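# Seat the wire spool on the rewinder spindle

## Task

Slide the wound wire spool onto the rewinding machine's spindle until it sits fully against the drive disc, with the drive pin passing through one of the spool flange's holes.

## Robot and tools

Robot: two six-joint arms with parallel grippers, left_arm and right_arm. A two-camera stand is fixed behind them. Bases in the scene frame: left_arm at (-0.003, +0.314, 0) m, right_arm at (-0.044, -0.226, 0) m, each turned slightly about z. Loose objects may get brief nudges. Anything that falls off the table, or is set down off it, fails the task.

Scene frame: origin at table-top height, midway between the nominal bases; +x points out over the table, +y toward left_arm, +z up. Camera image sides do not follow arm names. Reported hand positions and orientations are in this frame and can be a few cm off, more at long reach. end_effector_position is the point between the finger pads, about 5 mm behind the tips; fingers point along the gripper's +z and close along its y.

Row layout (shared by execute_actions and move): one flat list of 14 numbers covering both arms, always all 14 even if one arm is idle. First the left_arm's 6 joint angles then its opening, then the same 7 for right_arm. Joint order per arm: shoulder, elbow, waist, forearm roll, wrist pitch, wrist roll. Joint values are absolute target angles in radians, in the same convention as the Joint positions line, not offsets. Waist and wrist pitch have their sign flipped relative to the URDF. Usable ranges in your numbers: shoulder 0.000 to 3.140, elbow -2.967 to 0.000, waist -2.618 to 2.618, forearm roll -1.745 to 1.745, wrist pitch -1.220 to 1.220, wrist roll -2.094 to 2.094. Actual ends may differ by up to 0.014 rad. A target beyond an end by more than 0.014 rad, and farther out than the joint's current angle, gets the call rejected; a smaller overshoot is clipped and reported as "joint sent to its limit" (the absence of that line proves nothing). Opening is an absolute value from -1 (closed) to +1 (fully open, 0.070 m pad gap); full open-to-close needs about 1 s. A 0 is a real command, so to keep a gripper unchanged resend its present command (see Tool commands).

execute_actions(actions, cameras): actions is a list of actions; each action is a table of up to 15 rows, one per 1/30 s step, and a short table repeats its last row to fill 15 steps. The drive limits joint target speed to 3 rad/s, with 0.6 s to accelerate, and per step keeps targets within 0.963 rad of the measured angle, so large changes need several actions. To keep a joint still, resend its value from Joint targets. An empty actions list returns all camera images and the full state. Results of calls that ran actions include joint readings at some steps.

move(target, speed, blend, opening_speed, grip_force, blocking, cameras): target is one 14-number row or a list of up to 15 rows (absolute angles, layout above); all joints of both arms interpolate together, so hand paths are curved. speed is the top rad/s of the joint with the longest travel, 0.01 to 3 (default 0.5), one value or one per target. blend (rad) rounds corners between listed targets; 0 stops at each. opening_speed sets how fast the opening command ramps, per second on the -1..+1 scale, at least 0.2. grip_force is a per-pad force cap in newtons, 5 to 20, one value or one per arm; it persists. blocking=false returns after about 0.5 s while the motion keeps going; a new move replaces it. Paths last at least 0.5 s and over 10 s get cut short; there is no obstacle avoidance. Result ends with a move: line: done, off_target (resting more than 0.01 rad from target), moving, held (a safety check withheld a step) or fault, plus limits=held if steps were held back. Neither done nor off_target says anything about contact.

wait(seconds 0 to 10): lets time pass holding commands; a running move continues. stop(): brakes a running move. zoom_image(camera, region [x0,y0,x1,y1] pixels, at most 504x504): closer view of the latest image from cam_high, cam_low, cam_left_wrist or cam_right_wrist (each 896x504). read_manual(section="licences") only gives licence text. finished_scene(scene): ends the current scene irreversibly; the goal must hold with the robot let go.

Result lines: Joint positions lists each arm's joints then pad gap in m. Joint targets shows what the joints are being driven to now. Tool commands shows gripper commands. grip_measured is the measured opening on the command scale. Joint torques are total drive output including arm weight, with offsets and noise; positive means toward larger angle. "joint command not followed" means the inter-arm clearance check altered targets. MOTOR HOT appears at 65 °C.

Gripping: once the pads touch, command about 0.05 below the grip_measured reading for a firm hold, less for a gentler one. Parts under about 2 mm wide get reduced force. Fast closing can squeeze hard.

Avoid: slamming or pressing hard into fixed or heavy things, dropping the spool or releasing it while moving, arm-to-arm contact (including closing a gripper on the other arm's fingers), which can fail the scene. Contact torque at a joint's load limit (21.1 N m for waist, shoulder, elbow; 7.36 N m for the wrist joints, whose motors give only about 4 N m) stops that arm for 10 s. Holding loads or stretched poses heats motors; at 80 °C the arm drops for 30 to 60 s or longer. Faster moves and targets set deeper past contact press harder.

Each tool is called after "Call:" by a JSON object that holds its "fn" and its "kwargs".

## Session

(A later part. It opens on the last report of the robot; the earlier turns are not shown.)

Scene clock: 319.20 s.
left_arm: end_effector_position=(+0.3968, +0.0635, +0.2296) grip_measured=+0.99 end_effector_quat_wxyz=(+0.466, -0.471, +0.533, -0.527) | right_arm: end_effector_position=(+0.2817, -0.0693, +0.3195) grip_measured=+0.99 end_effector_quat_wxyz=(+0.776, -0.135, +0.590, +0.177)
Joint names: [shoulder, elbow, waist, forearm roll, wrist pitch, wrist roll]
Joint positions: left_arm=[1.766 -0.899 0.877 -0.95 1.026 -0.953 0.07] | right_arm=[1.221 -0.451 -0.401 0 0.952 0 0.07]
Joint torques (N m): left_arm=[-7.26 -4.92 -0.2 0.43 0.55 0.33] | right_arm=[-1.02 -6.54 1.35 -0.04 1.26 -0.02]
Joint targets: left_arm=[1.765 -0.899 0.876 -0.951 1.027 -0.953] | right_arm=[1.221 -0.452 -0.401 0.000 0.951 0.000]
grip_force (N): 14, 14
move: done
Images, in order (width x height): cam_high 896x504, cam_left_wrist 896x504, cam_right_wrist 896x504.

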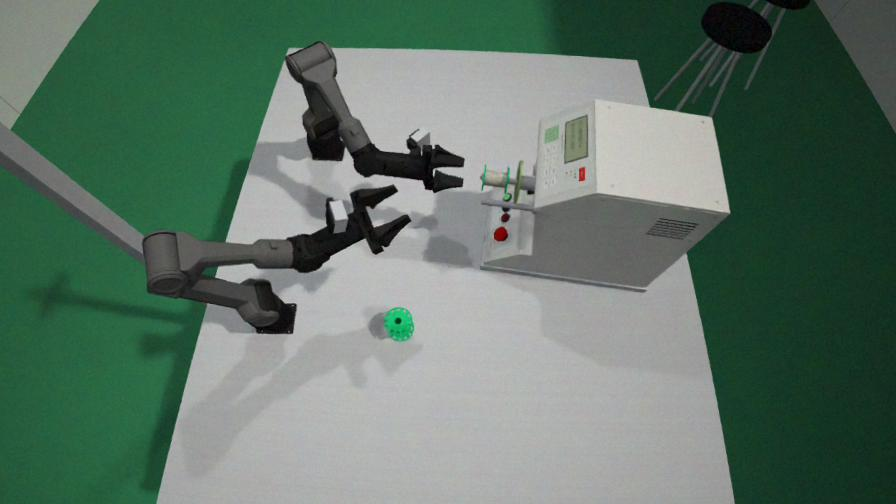

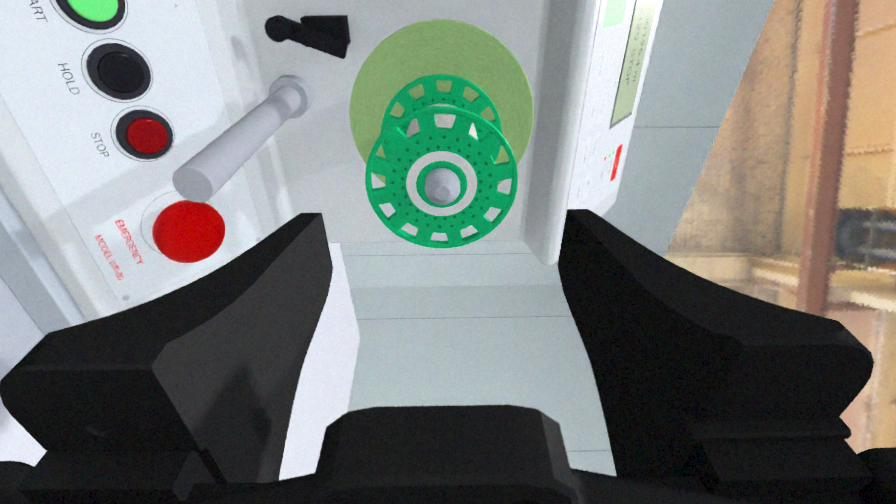

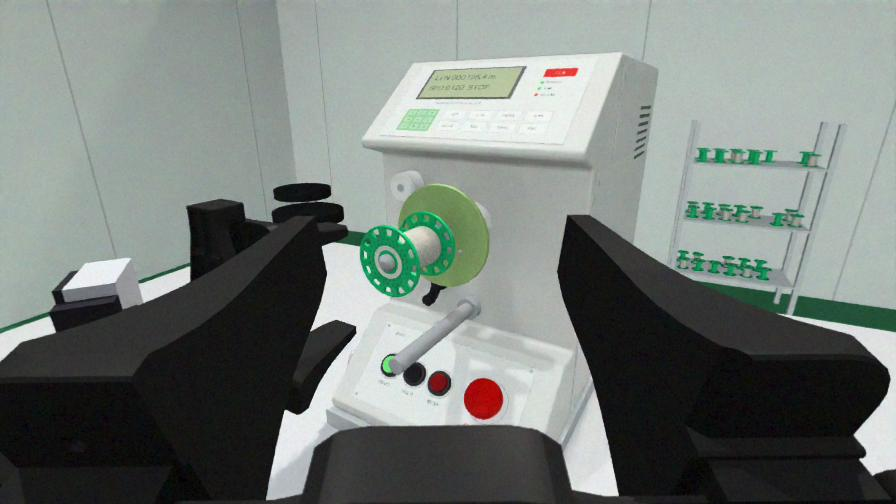

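Call:
{"fn": "zoom_image", "kwargs": {"camera": "cam_high", "region": [425, 140, 525, 200]}}

Call:
{"fn": "zoom_image", "kwargs": {"camera": "cam_left_wrist", "region": [330, 10, 550, 260]}}

Scaled by 5.040 from the camera's 896x504 image, which has a finer 1280x720 frame.

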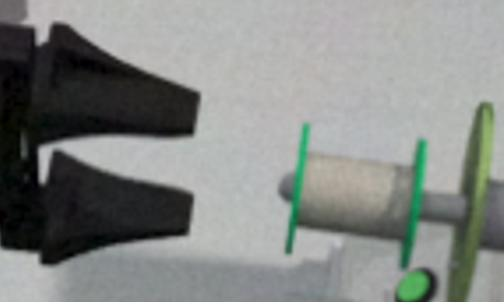

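Scaled by 2.016 from the camera's 896x504 image, which has a finer 1280x720 frame.

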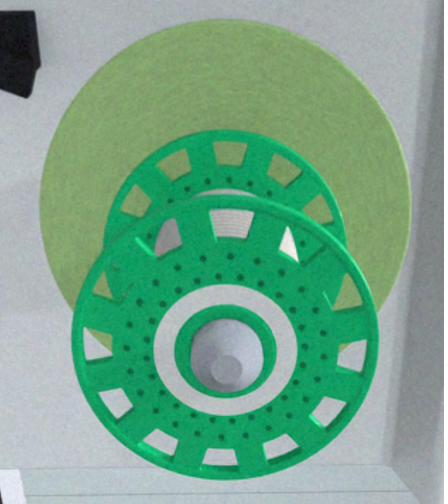

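Call:
{"fn": "move", "kwargs": {"target": [1.8451,-1.0170,0.8100,-0.9059,0.9652,-0.952,1,1.2213,-0.4516,-0.4005,0,0.9515,0,1], "speed": 0.15, "cameras": ["cam_high","cam_left_wrist","cam_right_wrist"]}}

Call:
{"fn": "zoom_image", "kwargs": {"camera": "cam_high", "region": [425, 140, 525, 200]}}

Call:
{"fn": "zoom_image", "kwargs": {"camera": "cam_left_wrist", "region": [310, 80, 590, 340]}}

Call:
{"fn": "zoom_image", "kwargs": {"camera": "cam_right_wrist", "region": [290, 165, 510, 325]}}

Scene clock: 329.93 s.
left_arm: end_effector_position=(+0.4300, +0.0564, +0.2291) grip_measured=+0.99 end_effector_quat_wxyz=(+0.466, -0.471, +0.532, -0.527) | right_arm: end_effector_position=(+0.2817, -0.0693, +0.3195) grip_measured=+0.99 end_effector_quat_wxyz=(+0.776, -0.135, +0.590, +0.177)
Joint names: [shoulder, elbow, waist, forearm roll, wrist pitch, wrist roll]
Joint positions: left_arm=[1.846 -1.018 0.809 -0.906 0.965 -0.952 0.07] | right_arm=[1.221 -0.451 -0.401 0 0.952 0 0.07]
Joint torques (N m): left_arm=[-7.45 -5.46 0.52 0.41 0.63 0.35] | right_arm=[-0.98 -6.5 1.3 -0.03 1.26 -0.02]
Joint targets: left_arm=[1.845 -1.017 0.810 -0.906 0.965 -0.952] | right_arm=[1.221 -0.452 -0.401 0.000 0.951 0.000]
grip_force (N): 14, 14
move: done
Images, in order (width x height): cam_high 896x504, cam_left_wrist 896x504, cam_right_wrist 896x504.

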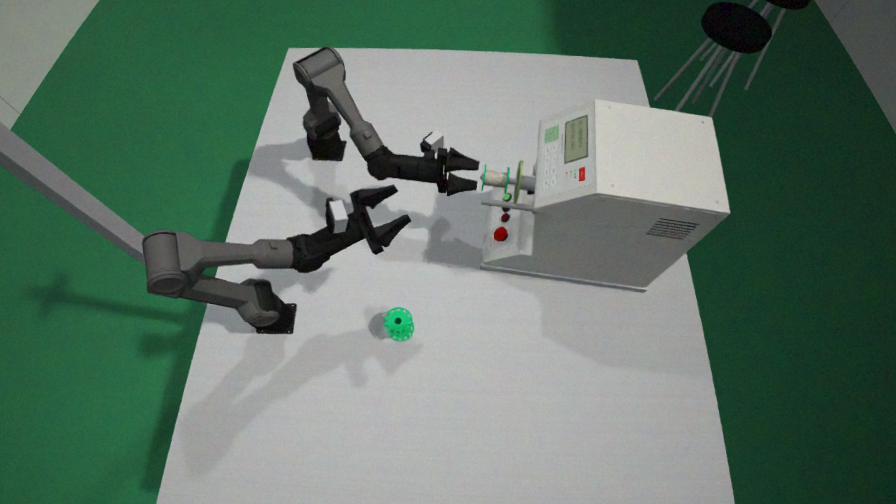

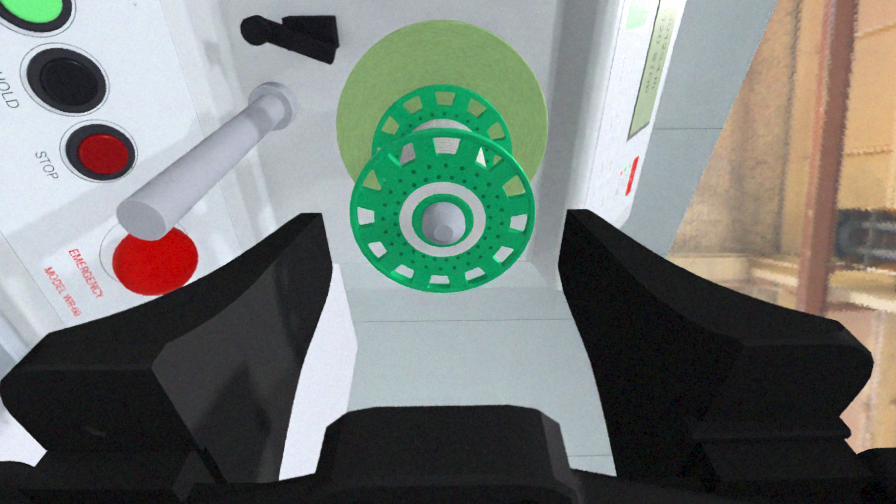

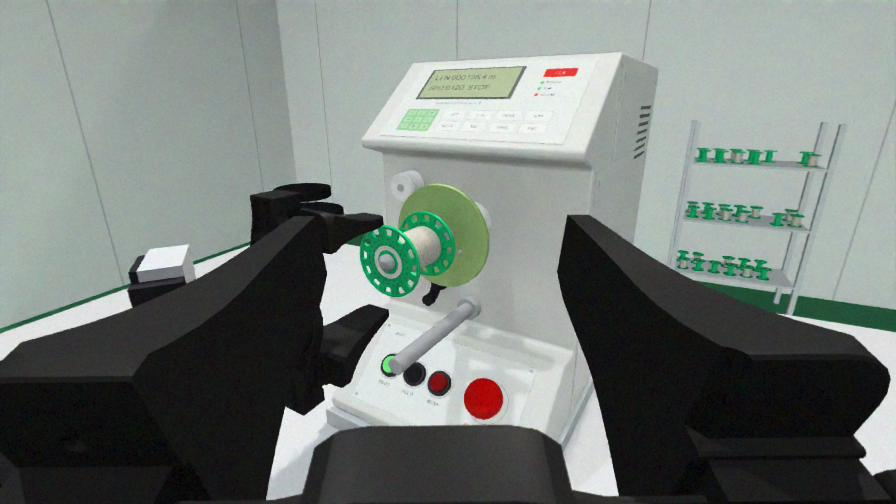

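Scaled by 5.040 from the camera's 896x504 image, which has a finer 1280x720 frame.

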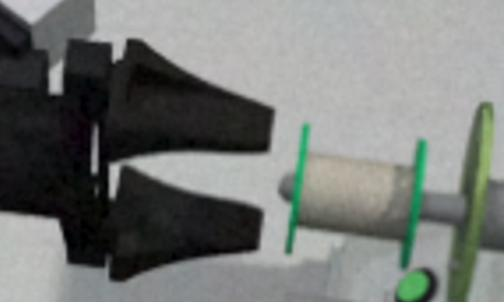

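Scaled by 1.800 from the camera's 896x504 image, which has a finer 1280x720 frame.

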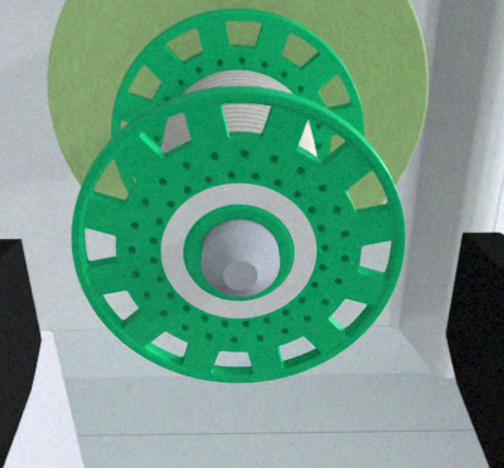

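Scaled by 2.291 from the camera's 896x504 image, which has a finer 1280x720 frame.

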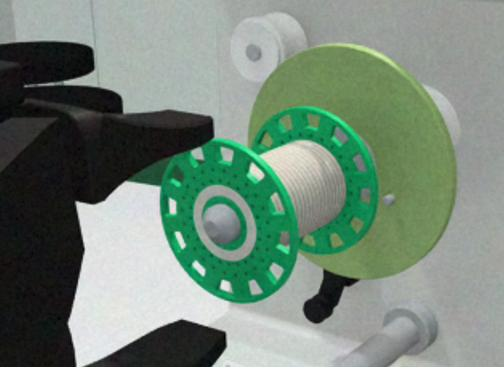

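Call:
{"fn": "zoom_image", "kwargs": {"camera": "cam_right_wrist", "region": [325, 200, 425, 330]}}

Call:
{"fn": "zoom_image", "kwargs": {"camera": "cam_high", "region": [460, 145, 520, 200]}}

Scaled by 3.877 from the camera's 896x504 image, which has a finer 1280x720 frame.

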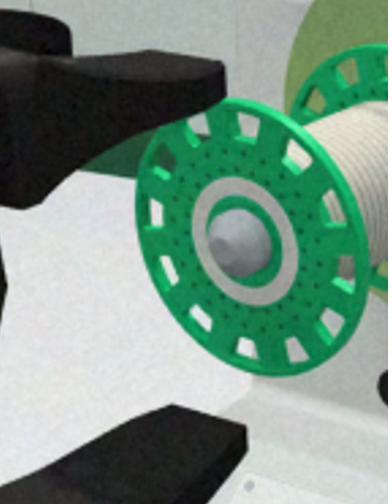

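Scaled by 8.400 from the camera's 896x504 image, which has a finer 1280x720 frame.

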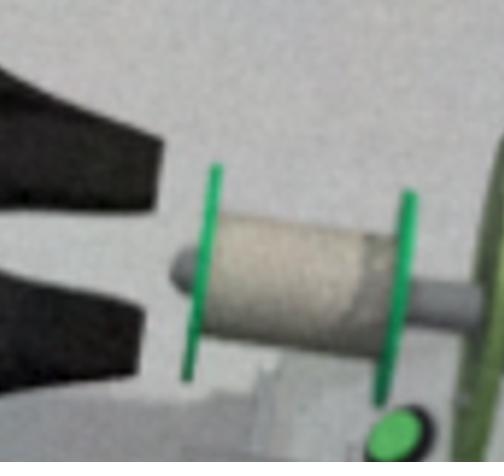

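Call:
{"fn": "move", "kwargs": {"target": [1.8955,-1.0948,0.7754,-0.8869,0.9278,-0.9446,1,1.2213,-0.4516,-0.4005,0,0.9515,0,1], "speed": 0.08, "cameras": ["cam_high","cam_left_wrist","cam_right_wrist"]}}

Call:
{"fn": "zoom_image", "kwargs": {"camera": "cam_high", "region": [440, 140, 530, 210]}}

Call:
{"fn": "zoom_image", "kwargs": {"camera": "cam_right_wrist", "region": [320, 190, 500, 330]}}

Scene clock: 337.53 s.
left_arm: end_effector_position=(+0.4497, +0.0519, +0.2287) grip_measured=+0.99 end_effector_quat_wxyz=(+0.467, -0.471, +0.532, -0.527) | right_arm: end_effector_position=(+0.2817, -0.0693, +0.3195) grip_measured=+0.99 end_effector_quat_wxyz=(+0.776, -0.135, +0.590, +0.177)
Joint names: [shoulder, elbow, waist, forearm roll, wrist pitch, wrist roll]
Joint positions: left_arm=[1.896 -1.095 0.775 -0.887 0.928 -0.945 0.07] | right_arm=[1.221 -0.451 -0.401 0 0.952 0 0.07]
Joint torques (N m): left_arm=[-7.56 -6.3 0.1 0.49 0.57 0.31] | right_arm=[-1.01 -6.53 1.28 -0.03 1.25 -0.02]
Joint targets: left_arm=[1.896 -1.095 0.775 -0.887 0.928 -0.945] | right_arm=[1.221 -0.452 -0.401 0.000 0.951 0.000]
grip_force (N): 14, 14
move: done
Images, in order (width x height): cam_high 896x504, cam_left_wrist 896x504, cam_right_wrist 896x504.

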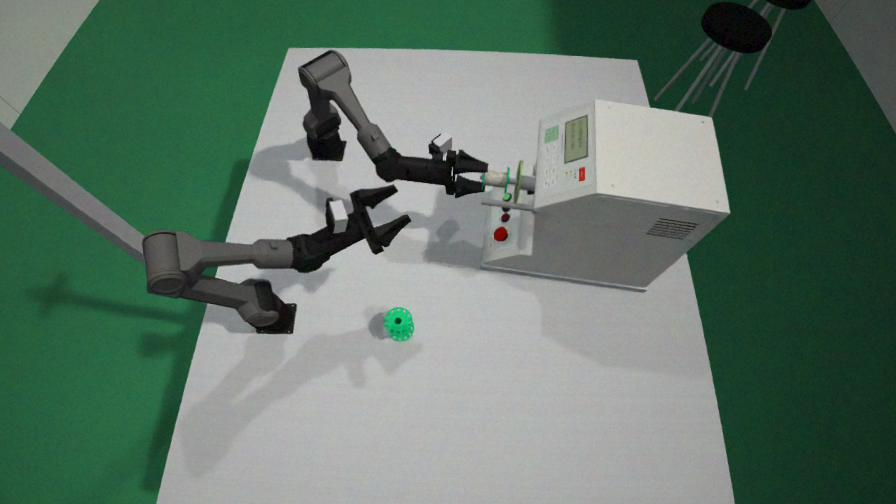

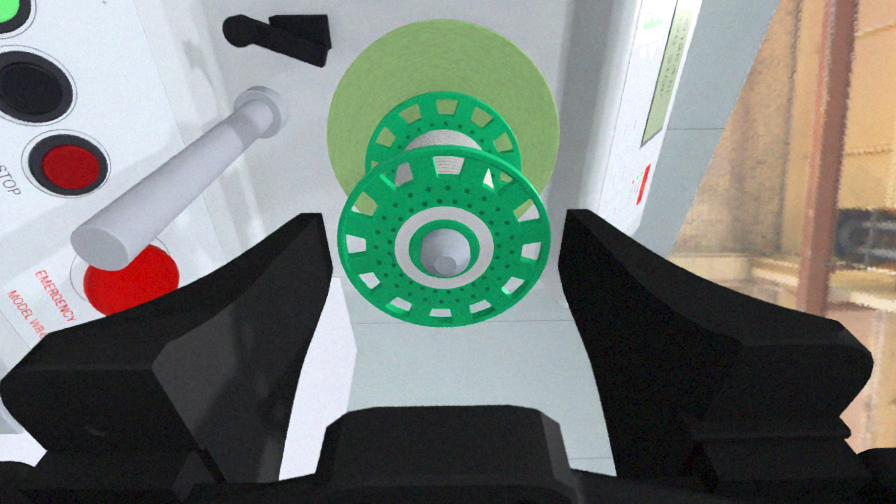

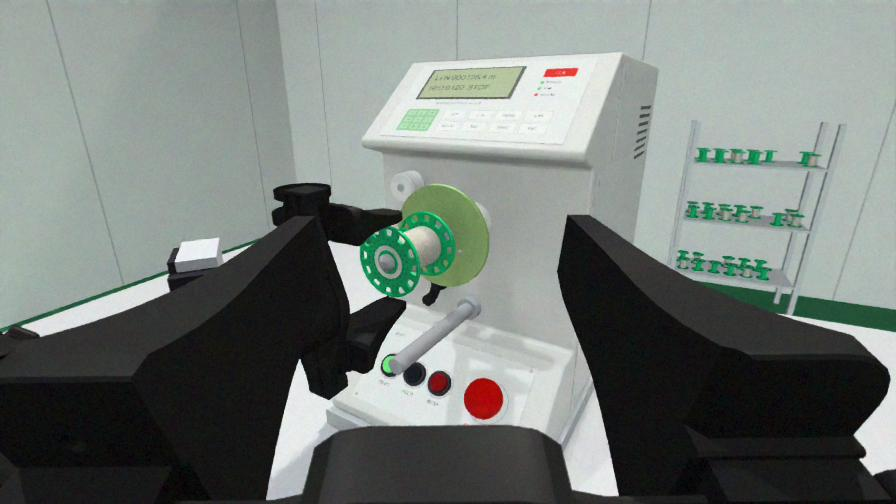

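Scaled by 5.600 from the camera's 896x504 image, which has a finer 1280x720 frame.

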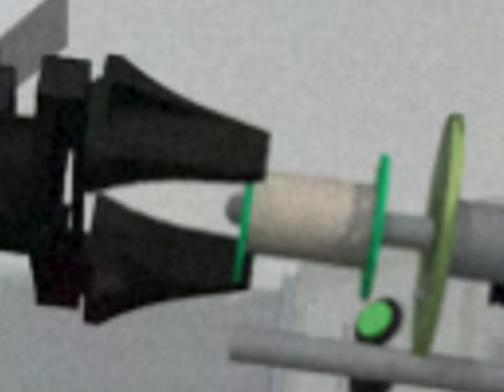

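Scaled by 2.800 from the camera's 896x504 image, which has a finer 1280x720 frame.

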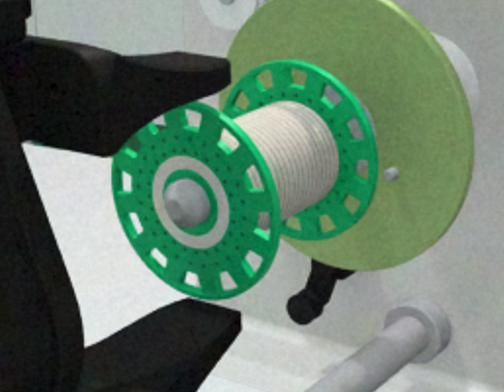

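Call:
{"fn": "move", "kwargs": {"target": [[1.8984,-1.1031,0.7715,-0.8848,0.9237,-0.9438,1,1.2213,-0.4516,-0.4005,0,0.9515,0,1],[1.8984,-1.1031,0.7715,-0.8848,0.9237,-0.9438,0.60,1.2213,-0.4516,-0.4005,0,0.9515,0,1]], "speed": 0.05, "opening_speed": 0.5, "grip_force": [14,14], "cameras": ["cam_high","cam_left_wrist","cam_right_wrist"]}}

Call:
{"fn": "zoom_image", "kwargs": {"camera": "cam_right_wrist", "region": [345, 175, 500, 305]}}

Scene clock: 342.40 s.
left_arm: end_effector_position=(+0.4515, +0.0512, +0.2290) grip_measured=+0.70 end_effector_quat_wxyz=(+0.466, -0.471, +0.532, -0.527) | right_arm: end_effector_position=(+0.2817, -0.0693, +0.3195) grip_measured=+0.99 end_effector_quat_wxyz=(+0.776, -0.135, +0.590, +0.177)
Joint names: [shoulder, elbow, waist, forearm roll, wrist pitch, wrist roll]
Joint positions: left_arm=[1.899 -1.103 0.772 -0.885 0.923 -0.945 0.06] | right_arm=[1.221 -0.451 -0.401 0 0.952 0 0.07]
Joint torques (N m): left_arm=[-9.16 -7.22 -0.16 0.69 0.91 0.32] | right_arm=[-1.03 -6.52 1.3 -0.03 1.26 -0.02]
Joint targets: left_arm=[1.898 -1.103 0.771 -0.885 0.924 -0.944] | right_arm=[1.221 -0.452 -0.401 0.000 0.951 0.000]
grip_force (N): 14, 14
move: done
Images, in order (width x height): cam_high 896x504, cam_left_wrist 896x504, cam_right_wrist 896x504.

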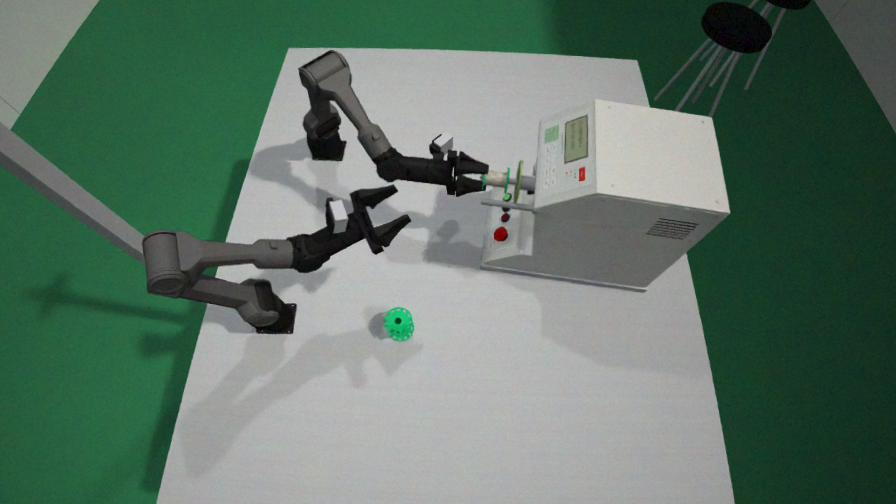

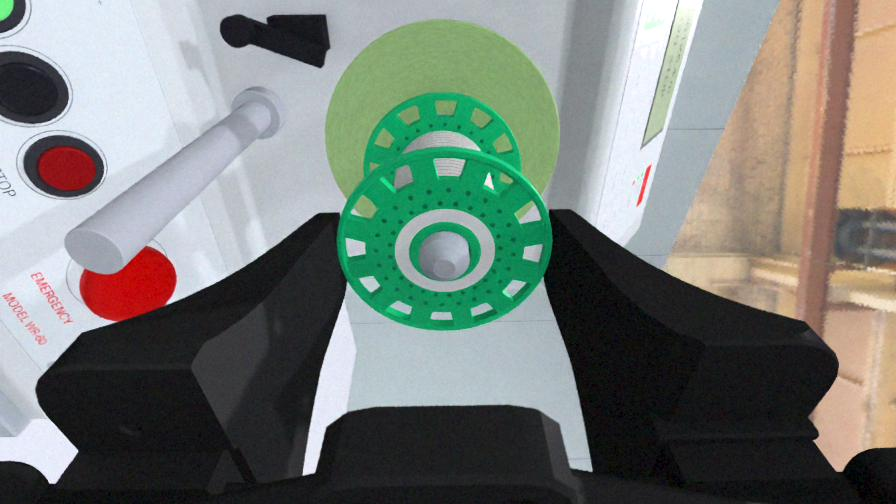

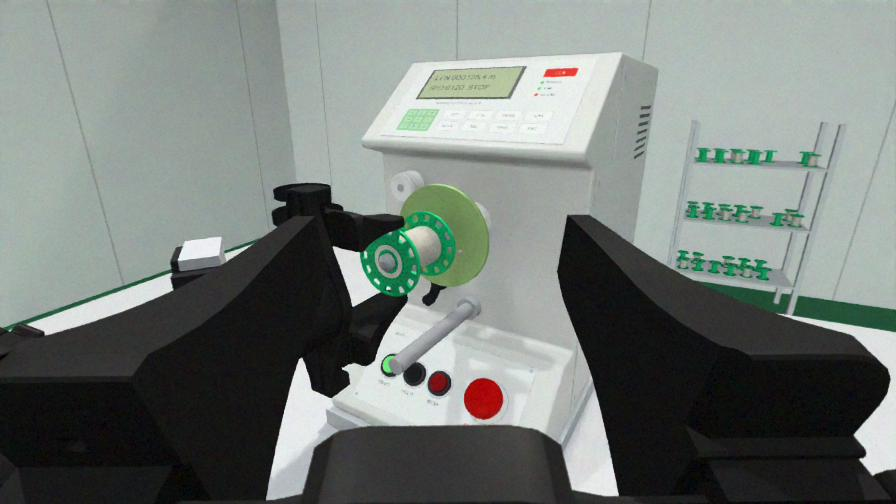

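Scaled by 3.252 from the camera's 896x504 image, which has a finer 1280x720 frame.

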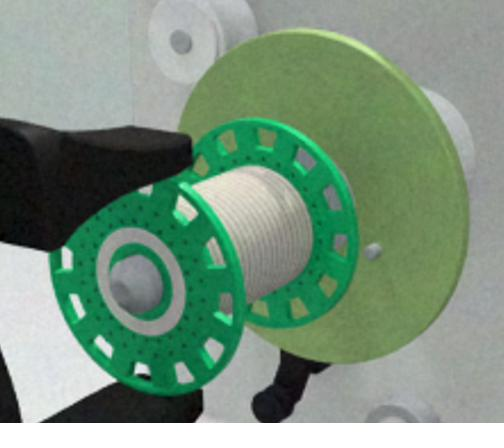

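Call:
{"fn": "move", "kwargs": {"target": [[1.8984,-1.1031,0.7715,-0.8848,0.9237,-0.6838,0.60,1.2213,-0.4516,-0.4005,0,0.9515,0,1]], "speed": 0.2, "cameras": ["cam_right_wrist"]}}

Call:
{"fn": "zoom_image", "kwargs": {"camera": "cam_right_wrist", "region": [345, 175, 500, 305]}}

Scene clock: 352.13 s.
left_arm: end_effector_position=(+0.4514, +0.0513, +0.2295) grip_measured=+0.70 end_effector_quat_wxyz=(+0.531, -0.398, +0.588, -0.462) | right_arm: end_effector_position=(+0.2817, -0.0693, +0.3195) grip_measured=+0.99 end_effector_quat_wxyz=(+0.776, -0.135, +0.590, +0.177)
Joint names: [shoulder, elbow, waist, forearm roll, wrist pitch, wrist roll]
Joint positions: left_arm=[1.899 -1.103 0.772 -0.885 0.923 -0.682 0.06] | right_arm=[1.221 -0.451 -0.401 0 0.952 0 0.07]
Joint torques (N m): left_arm=[-14.65 -12.1 -0.13 1.63 2.07 0.02] | right_arm=[-1.01 -6.51 1.33 -0.03 1.25 -0.03]
Joint targets: left_arm=[1.898 -1.103 0.772 -0.885 0.924 -0.684] | right_arm=[1.221 -0.452 -0.401 0.000 0.951 0.000]
grip_force (N): 14, 14
move: done
Images, in order (width x height): cam_right_wrist 896x504.

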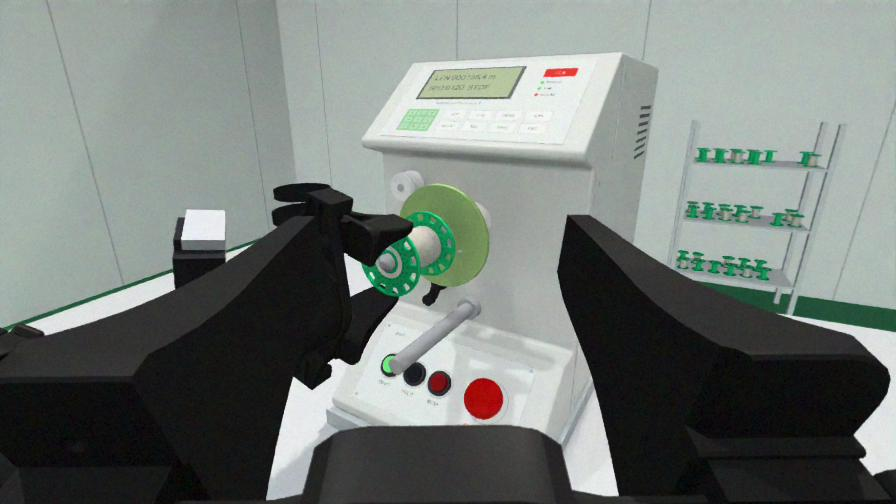

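Scaled by 3.252 from the camera's 896x504 image, which has a finer 1280x720 frame.

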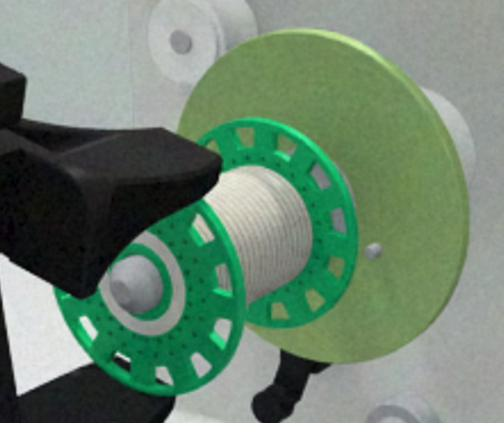

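Call:
{"fn": "move", "kwargs": {"target": [[1.9004,-1.1016,0.7715,-0.8828,0.9260,-0.6838,0.60,1.2213,-0.4516,-0.4005,0,0.9515,0,1]], "speed": 0.1}}

Scene clock: 356.77 s.
left_arm: end_effector_position=(+0.4515, +0.0512, +0.2298) grip_measured=+0.70 end_effector_quat_wxyz=(+0.532, -0.397, +0.588, -0.463) | right_arm: end_effector_position=(+0.2817, -0.0693, +0.3195) grip_measured=+0.99 end_effector_quat_wxyz=(+0.776, -0.135, +0.590, +0.177)
Joint names: [shoulder, elbow, waist, forearm roll, wrist pitch, wrist roll]
Joint positions: left_arm=[1.899 -1.103 0.772 -0.883 0.926 -0.683 0.06] | right_arm=[1.221 -0.451 -0.401 0 0.952 0 0.07]
Joint torques (N m): left_arm=[-13.82 -11.28 -1.09 1.61 2.14 0.02] | right_arm=[-0.99 -6.5 1.28 -0.03 1.26 -0.02]
Motor temperatures (°C): left_arm=[35 32 35 36 39 29] | right_arm=[37 33 29 33 40 28]
Joint targets: left_arm=[1.900 -1.102 0.772 -0.883 0.926 -0.684] | right_arm=[1.221 -0.452 -0.401 0.000 0.951 0.000]
grip_force (N): 14, 14
move: done

Call:
{"fn": "move", "kwargs": {"target": [[1.9034,-1.0994,0.7715,-0.8798,0.9294,-0.6838,0.60,1.2213,-0.4516,-0.4005,0,0.9515,0,1]], "speed": 0.1}}

Scene clock: 358.03 s.
left_arm: end_effector_position=(+0.4515, +0.0513, +0.2292) grip_measured=+0.70 end_effector_quat_wxyz=(+0.533, -0.395, +0.588, -0.462) | right_arm: end_effector_position=(+0.2817, -0.0693, +0.3195) grip_measured=+0.99 end_effector_quat_wxyz=(+0.776, -0.135, +0.590, +0.177)
Joint names: [shoulder, elbow, waist, forearm roll, wrist pitch, wrist roll]
Joint positions: left_arm=[1.901 -1.101 0.772 -0.88 0.93 -0.683 0.06] | right_arm=[1.221 -0.451 -0.401 0 0.952 0 0.07]
Joint torques (N m): left_arm=[-10.27 -7.45 -1.09 0.81 1.36 0.02] | right_arm=[-1.03 -6.51 1.3 -0.02 1.25 -0.03]
Joint targets: left_arm=[1.903 -1.099 0.771 -0.880 0.929 -0.684] | right_arm=[1.221 -0.452 -0.401 0.000 0.951 0.000]
grip_force (N): 14, 14
move: done

Call:
{"fn": "move", "kwargs": {"target": [[1.9384,-1.1559,0.7446,-0.8648,0.8998,-0.6788,0.60,1.2213,-0.4516,-0.4005,0,0.9515,0,1]], "speed": 0.06, "cameras": ["cam_right_wrist"]}}

Call:
{"fn": "zoom_image", "kwargs": {"camera": "cam_right_wrist", "region": [395, 180, 495, 290]}}

Scene clock: 362.00 s.
left_arm: end_effector_position=(+0.4664, +0.0495, +0.2272) grip_measured=+0.71 end_effector_quat_wxyz=(+0.533, -0.396, +0.589, -0.461) | right_arm: end_effector_position=(+0.2817, -0.0693, +0.3195) grip_measured=+0.99 end_effector_quat_wxyz=(+0.776, -0.135, +0.590, +0.177)
Joint names: [shoulder, elbow, waist, forearm roll, wrist pitch, wrist roll]
Joint positions: left_arm=[1.938 -1.156 0.745 -0.865 0.9 -0.68 0.06] | right_arm=[1.221 -0.451 -0.401 0 0.952 0 0.07]
Joint torques (N m): left_arm=[-3.94 -3.32 -0.97 -0.37 -0.23 0.32] | right_arm=[-1.02 -6.51 1.3 -0.03 1.25 -0.02]
Joint targets: left_arm=[1.938 -1.156 0.745 -0.865 0.900 -0.679] | right_arm=[1.221 -0.452 -0.401 0.000 0.951 0.000]
grip_force (N): 14, 14
move: done
Images, in order (width x height): cam_right_wrist 896x504.

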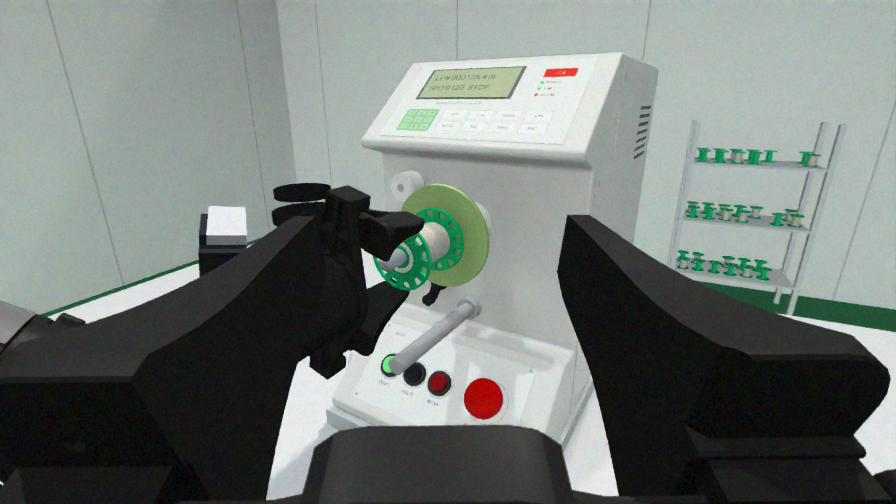

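Scaled by 4.582 from the camera's 896x504 image, which has a finer 1280x720 frame.

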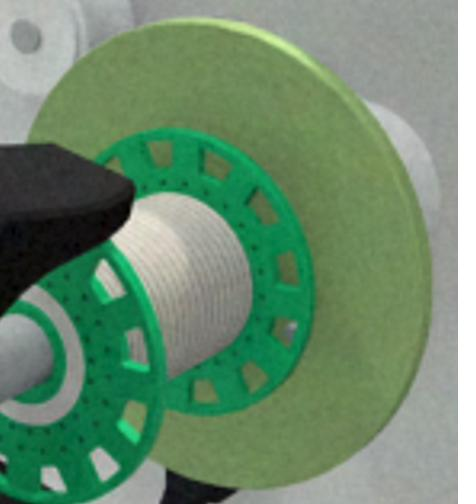

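Call:
{"fn": "zoom_image", "kwargs": {"camera": "cam_right_wrist", "region": [415, 200, 475, 275]}}

Scaled by 6.720 from the camera's 896x504 image, which has a finer 1280x720 frame.

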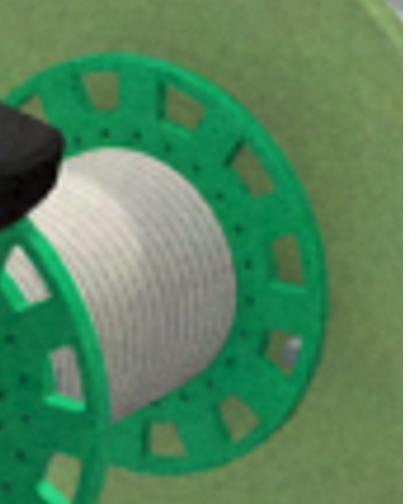

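Call:
{"fn": "move", "kwargs": {"target": [[1.9501,-1.1753,0.7361,-0.8598,0.8900,-0.6770,0.60,1.2213,-0.4516,-0.4005,0,0.9515,0,1]], "speed": 0.04, "cameras": ["cam_right_wrist"]}}

Call:
{"fn": "zoom_image", "kwargs": {"camera": "cam_right_wrist", "region": [415, 200, 475, 275]}}

Scene clock: 370.43 s.
left_arm: end_effector_position=(+0.4709, +0.0484, +0.2270) grip_measured=+0.71 end_effector_quat_wxyz=(+0.532, -0.395, +0.590, -0.461) | right_arm: end_effector_position=(+0.2817, -0.0693, +0.3195) grip_measured=+0.99 end_effector_quat_wxyz=(+0.776, -0.135, +0.590, +0.177)
Joint names: [shoulder, elbow, waist, forearm roll, wrist pitch, wrist roll]
Joint positions: left_arm=[1.949 -1.174 0.738 -0.86 0.89 -0.678 0.06] | right_arm=[1.221 -0.451 -0.401 0 0.952 0 0.07]
Joint torques (N m): left_arm=[-2.49 -5.08 -1.81 0 -0.46 0.33] | right_arm=[-1.03 -6.55 1.28 -0.03 1.25 -0.02]
Joint targets: left_arm=[1.950 -1.175 0.736 -0.860 0.890 -0.677] | right_arm=[1.221 -0.452 -0.401 0.000 0.951 0.000]
grip_force (N): 14, 14
move: done
Images, in order (width x height): cam_right_wrist 896x504.

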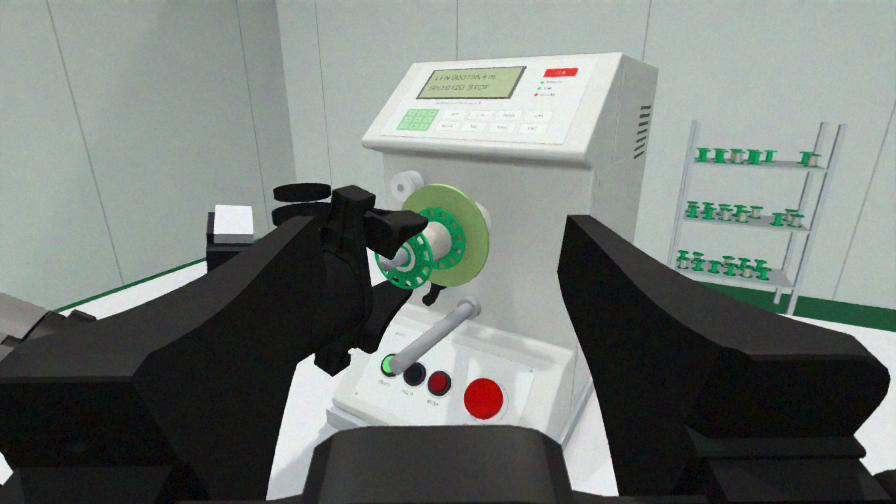

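Scaled by 6.720 from the camera's 896x504 image, which has a finer 1280x720 frame.

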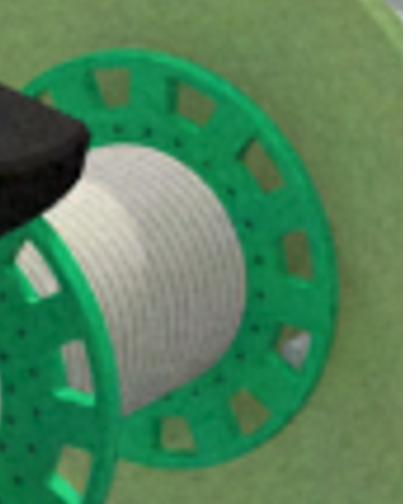

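Call:
{"fn": "move", "kwargs": {"target": [[1.9548,-1.1831,0.7327,-0.8578,0.8861,-0.6763,0.60,1.2213,-0.4516,-0.4005,0,0.9515,0,1]], "speed": 0.04, "cameras": ["all"]}}

Call:
{"fn": "zoom_image", "kwargs": {"camera": "cam_right_wrist", "region": [415, 200, 475, 275]}}

Scene clock: 373.93 s.
left_arm: end_effector_position=(+0.4736, +0.0491, +0.2275) grip_measured=+0.70 end_effector_quat_wxyz=(+0.533, -0.396, +0.589, -0.461) | right_arm: end_effector_position=(+0.2817, -0.0693, +0.3195) grip_measured=+0.99 end_effector_quat_wxyz=(+0.776, -0.135, +0.590, +0.177)
Joint names: [shoulder, elbow, waist, forearm roll, wrist pitch, wrist roll]
Joint positions: left_arm=[1.954 -1.184 0.732 -0.858 0.886 -0.677 0.06] | right_arm=[1.221 -0.451 -0.401 0 0.952 0 0.07]
Joint torques (N m): left_arm=[-4.03 -4.2 -3.37 -0.55 0.15 0.3] | right_arm=[-1.01 -6.53 1.27 -0.02 1.26 -0.02]
Joint targets: left_arm=[1.955 -1.183 0.733 -0.858 0.886 -0.676] | right_arm=[1.221 -0.452 -0.401 0.000 0.951 0.000]
grip_force (N): 14, 14
move: done

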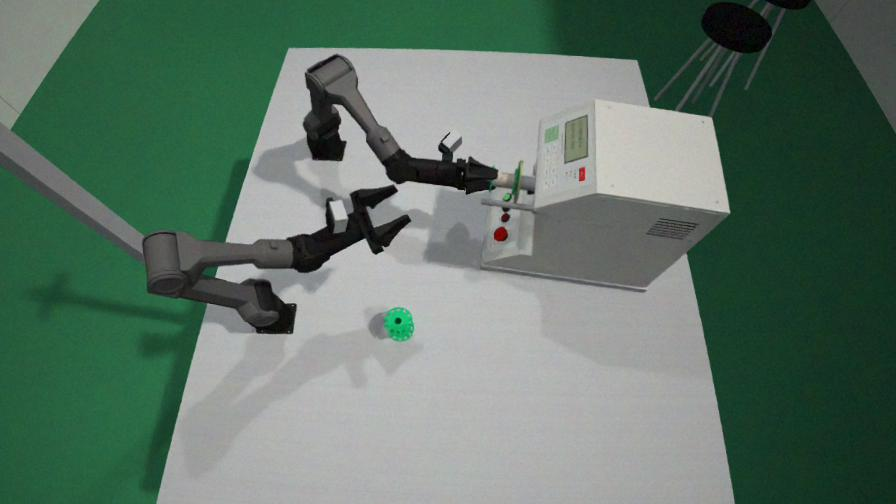

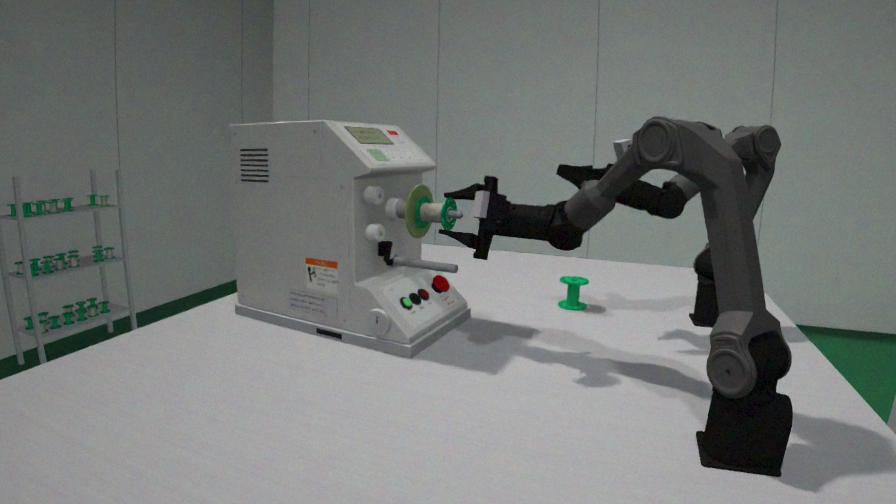

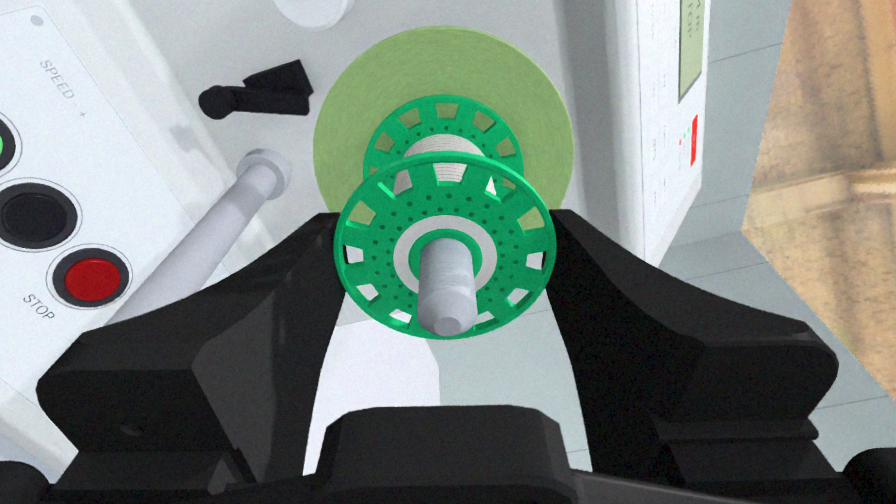

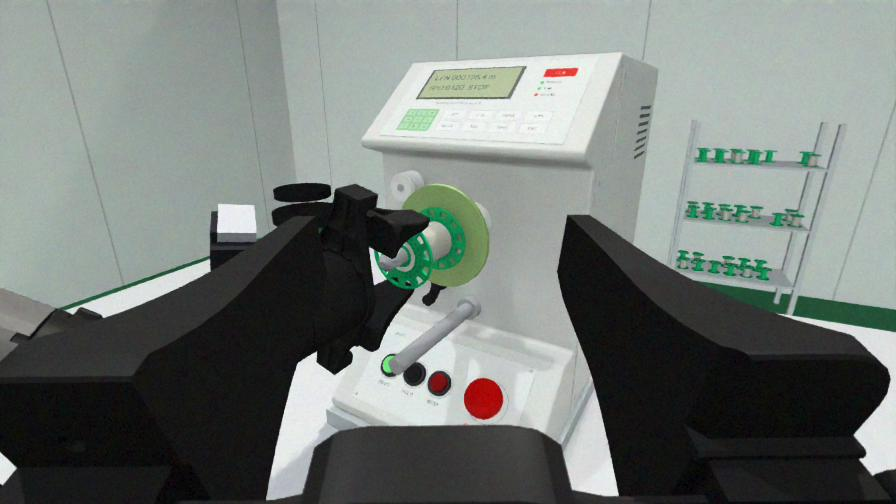

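Scaled by 6.720 from the camera's 896x504 image, which has a finer 1280x720 frame.

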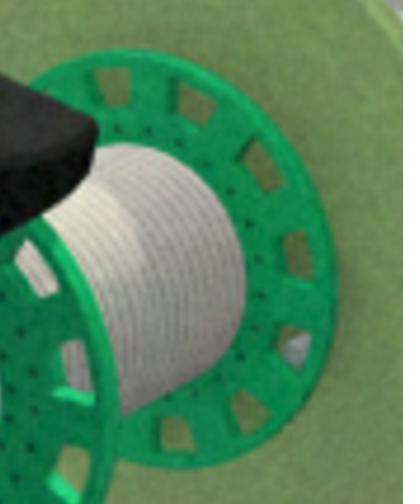

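Call:
{"fn": "zoom_image", "kwargs": {"camera": "cam_right_wrist", "region": [448, 240, 472, 264]}}

Call:
{"fn": "zoom_image", "kwargs": {"camera": "cam_low", "region": [390, 165, 480, 265]}}

Call:
{"fn": "zoom_image", "kwargs": {"camera": "cam_high", "region": [480, 150, 560, 220]}}

Scaled by 21.000 from the camera's 896x504 image, which has a finer 1280x720 frame.

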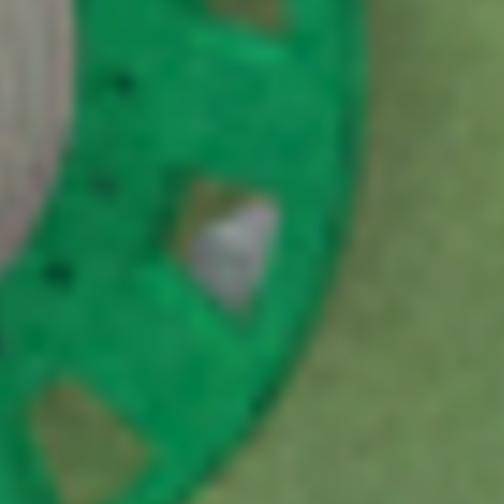

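Scaled by 5.040 from the camera's 896x504 image, which has a finer 1280x720 frame.

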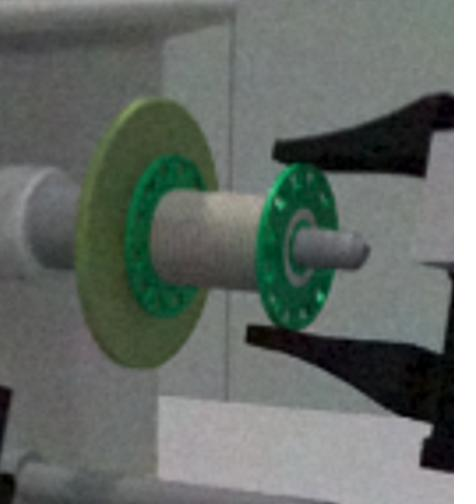

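Scaled by 6.300 from the camera's 896x504 image, which has a finer 1280x720 frame.

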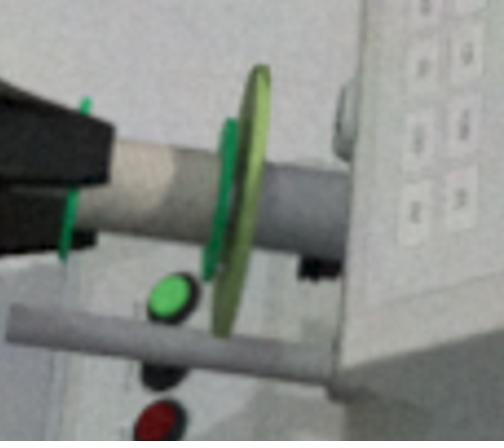

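Call:
{"fn": "zoom_image", "kwargs": {"camera": "cam_high", "region": [505, 158, 535, 208]}}

Call:
{"fn": "zoom_image", "kwargs": {"camera": "cam_left_wrist", "region": [310, 20, 580, 260]}}

Scaled by 10.080 from the camera's 896x504 image, which has a finer 1280x720 frame.

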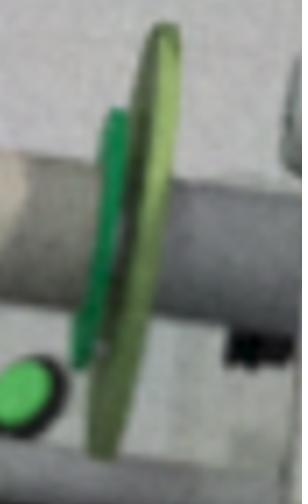

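Scaled by 1.867 from the camera's 896x504 image, which has a finer 1280x720 frame.

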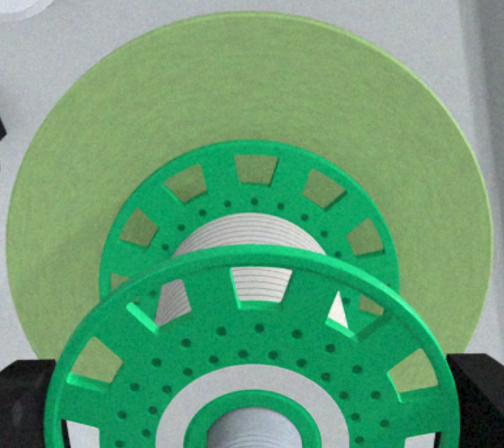

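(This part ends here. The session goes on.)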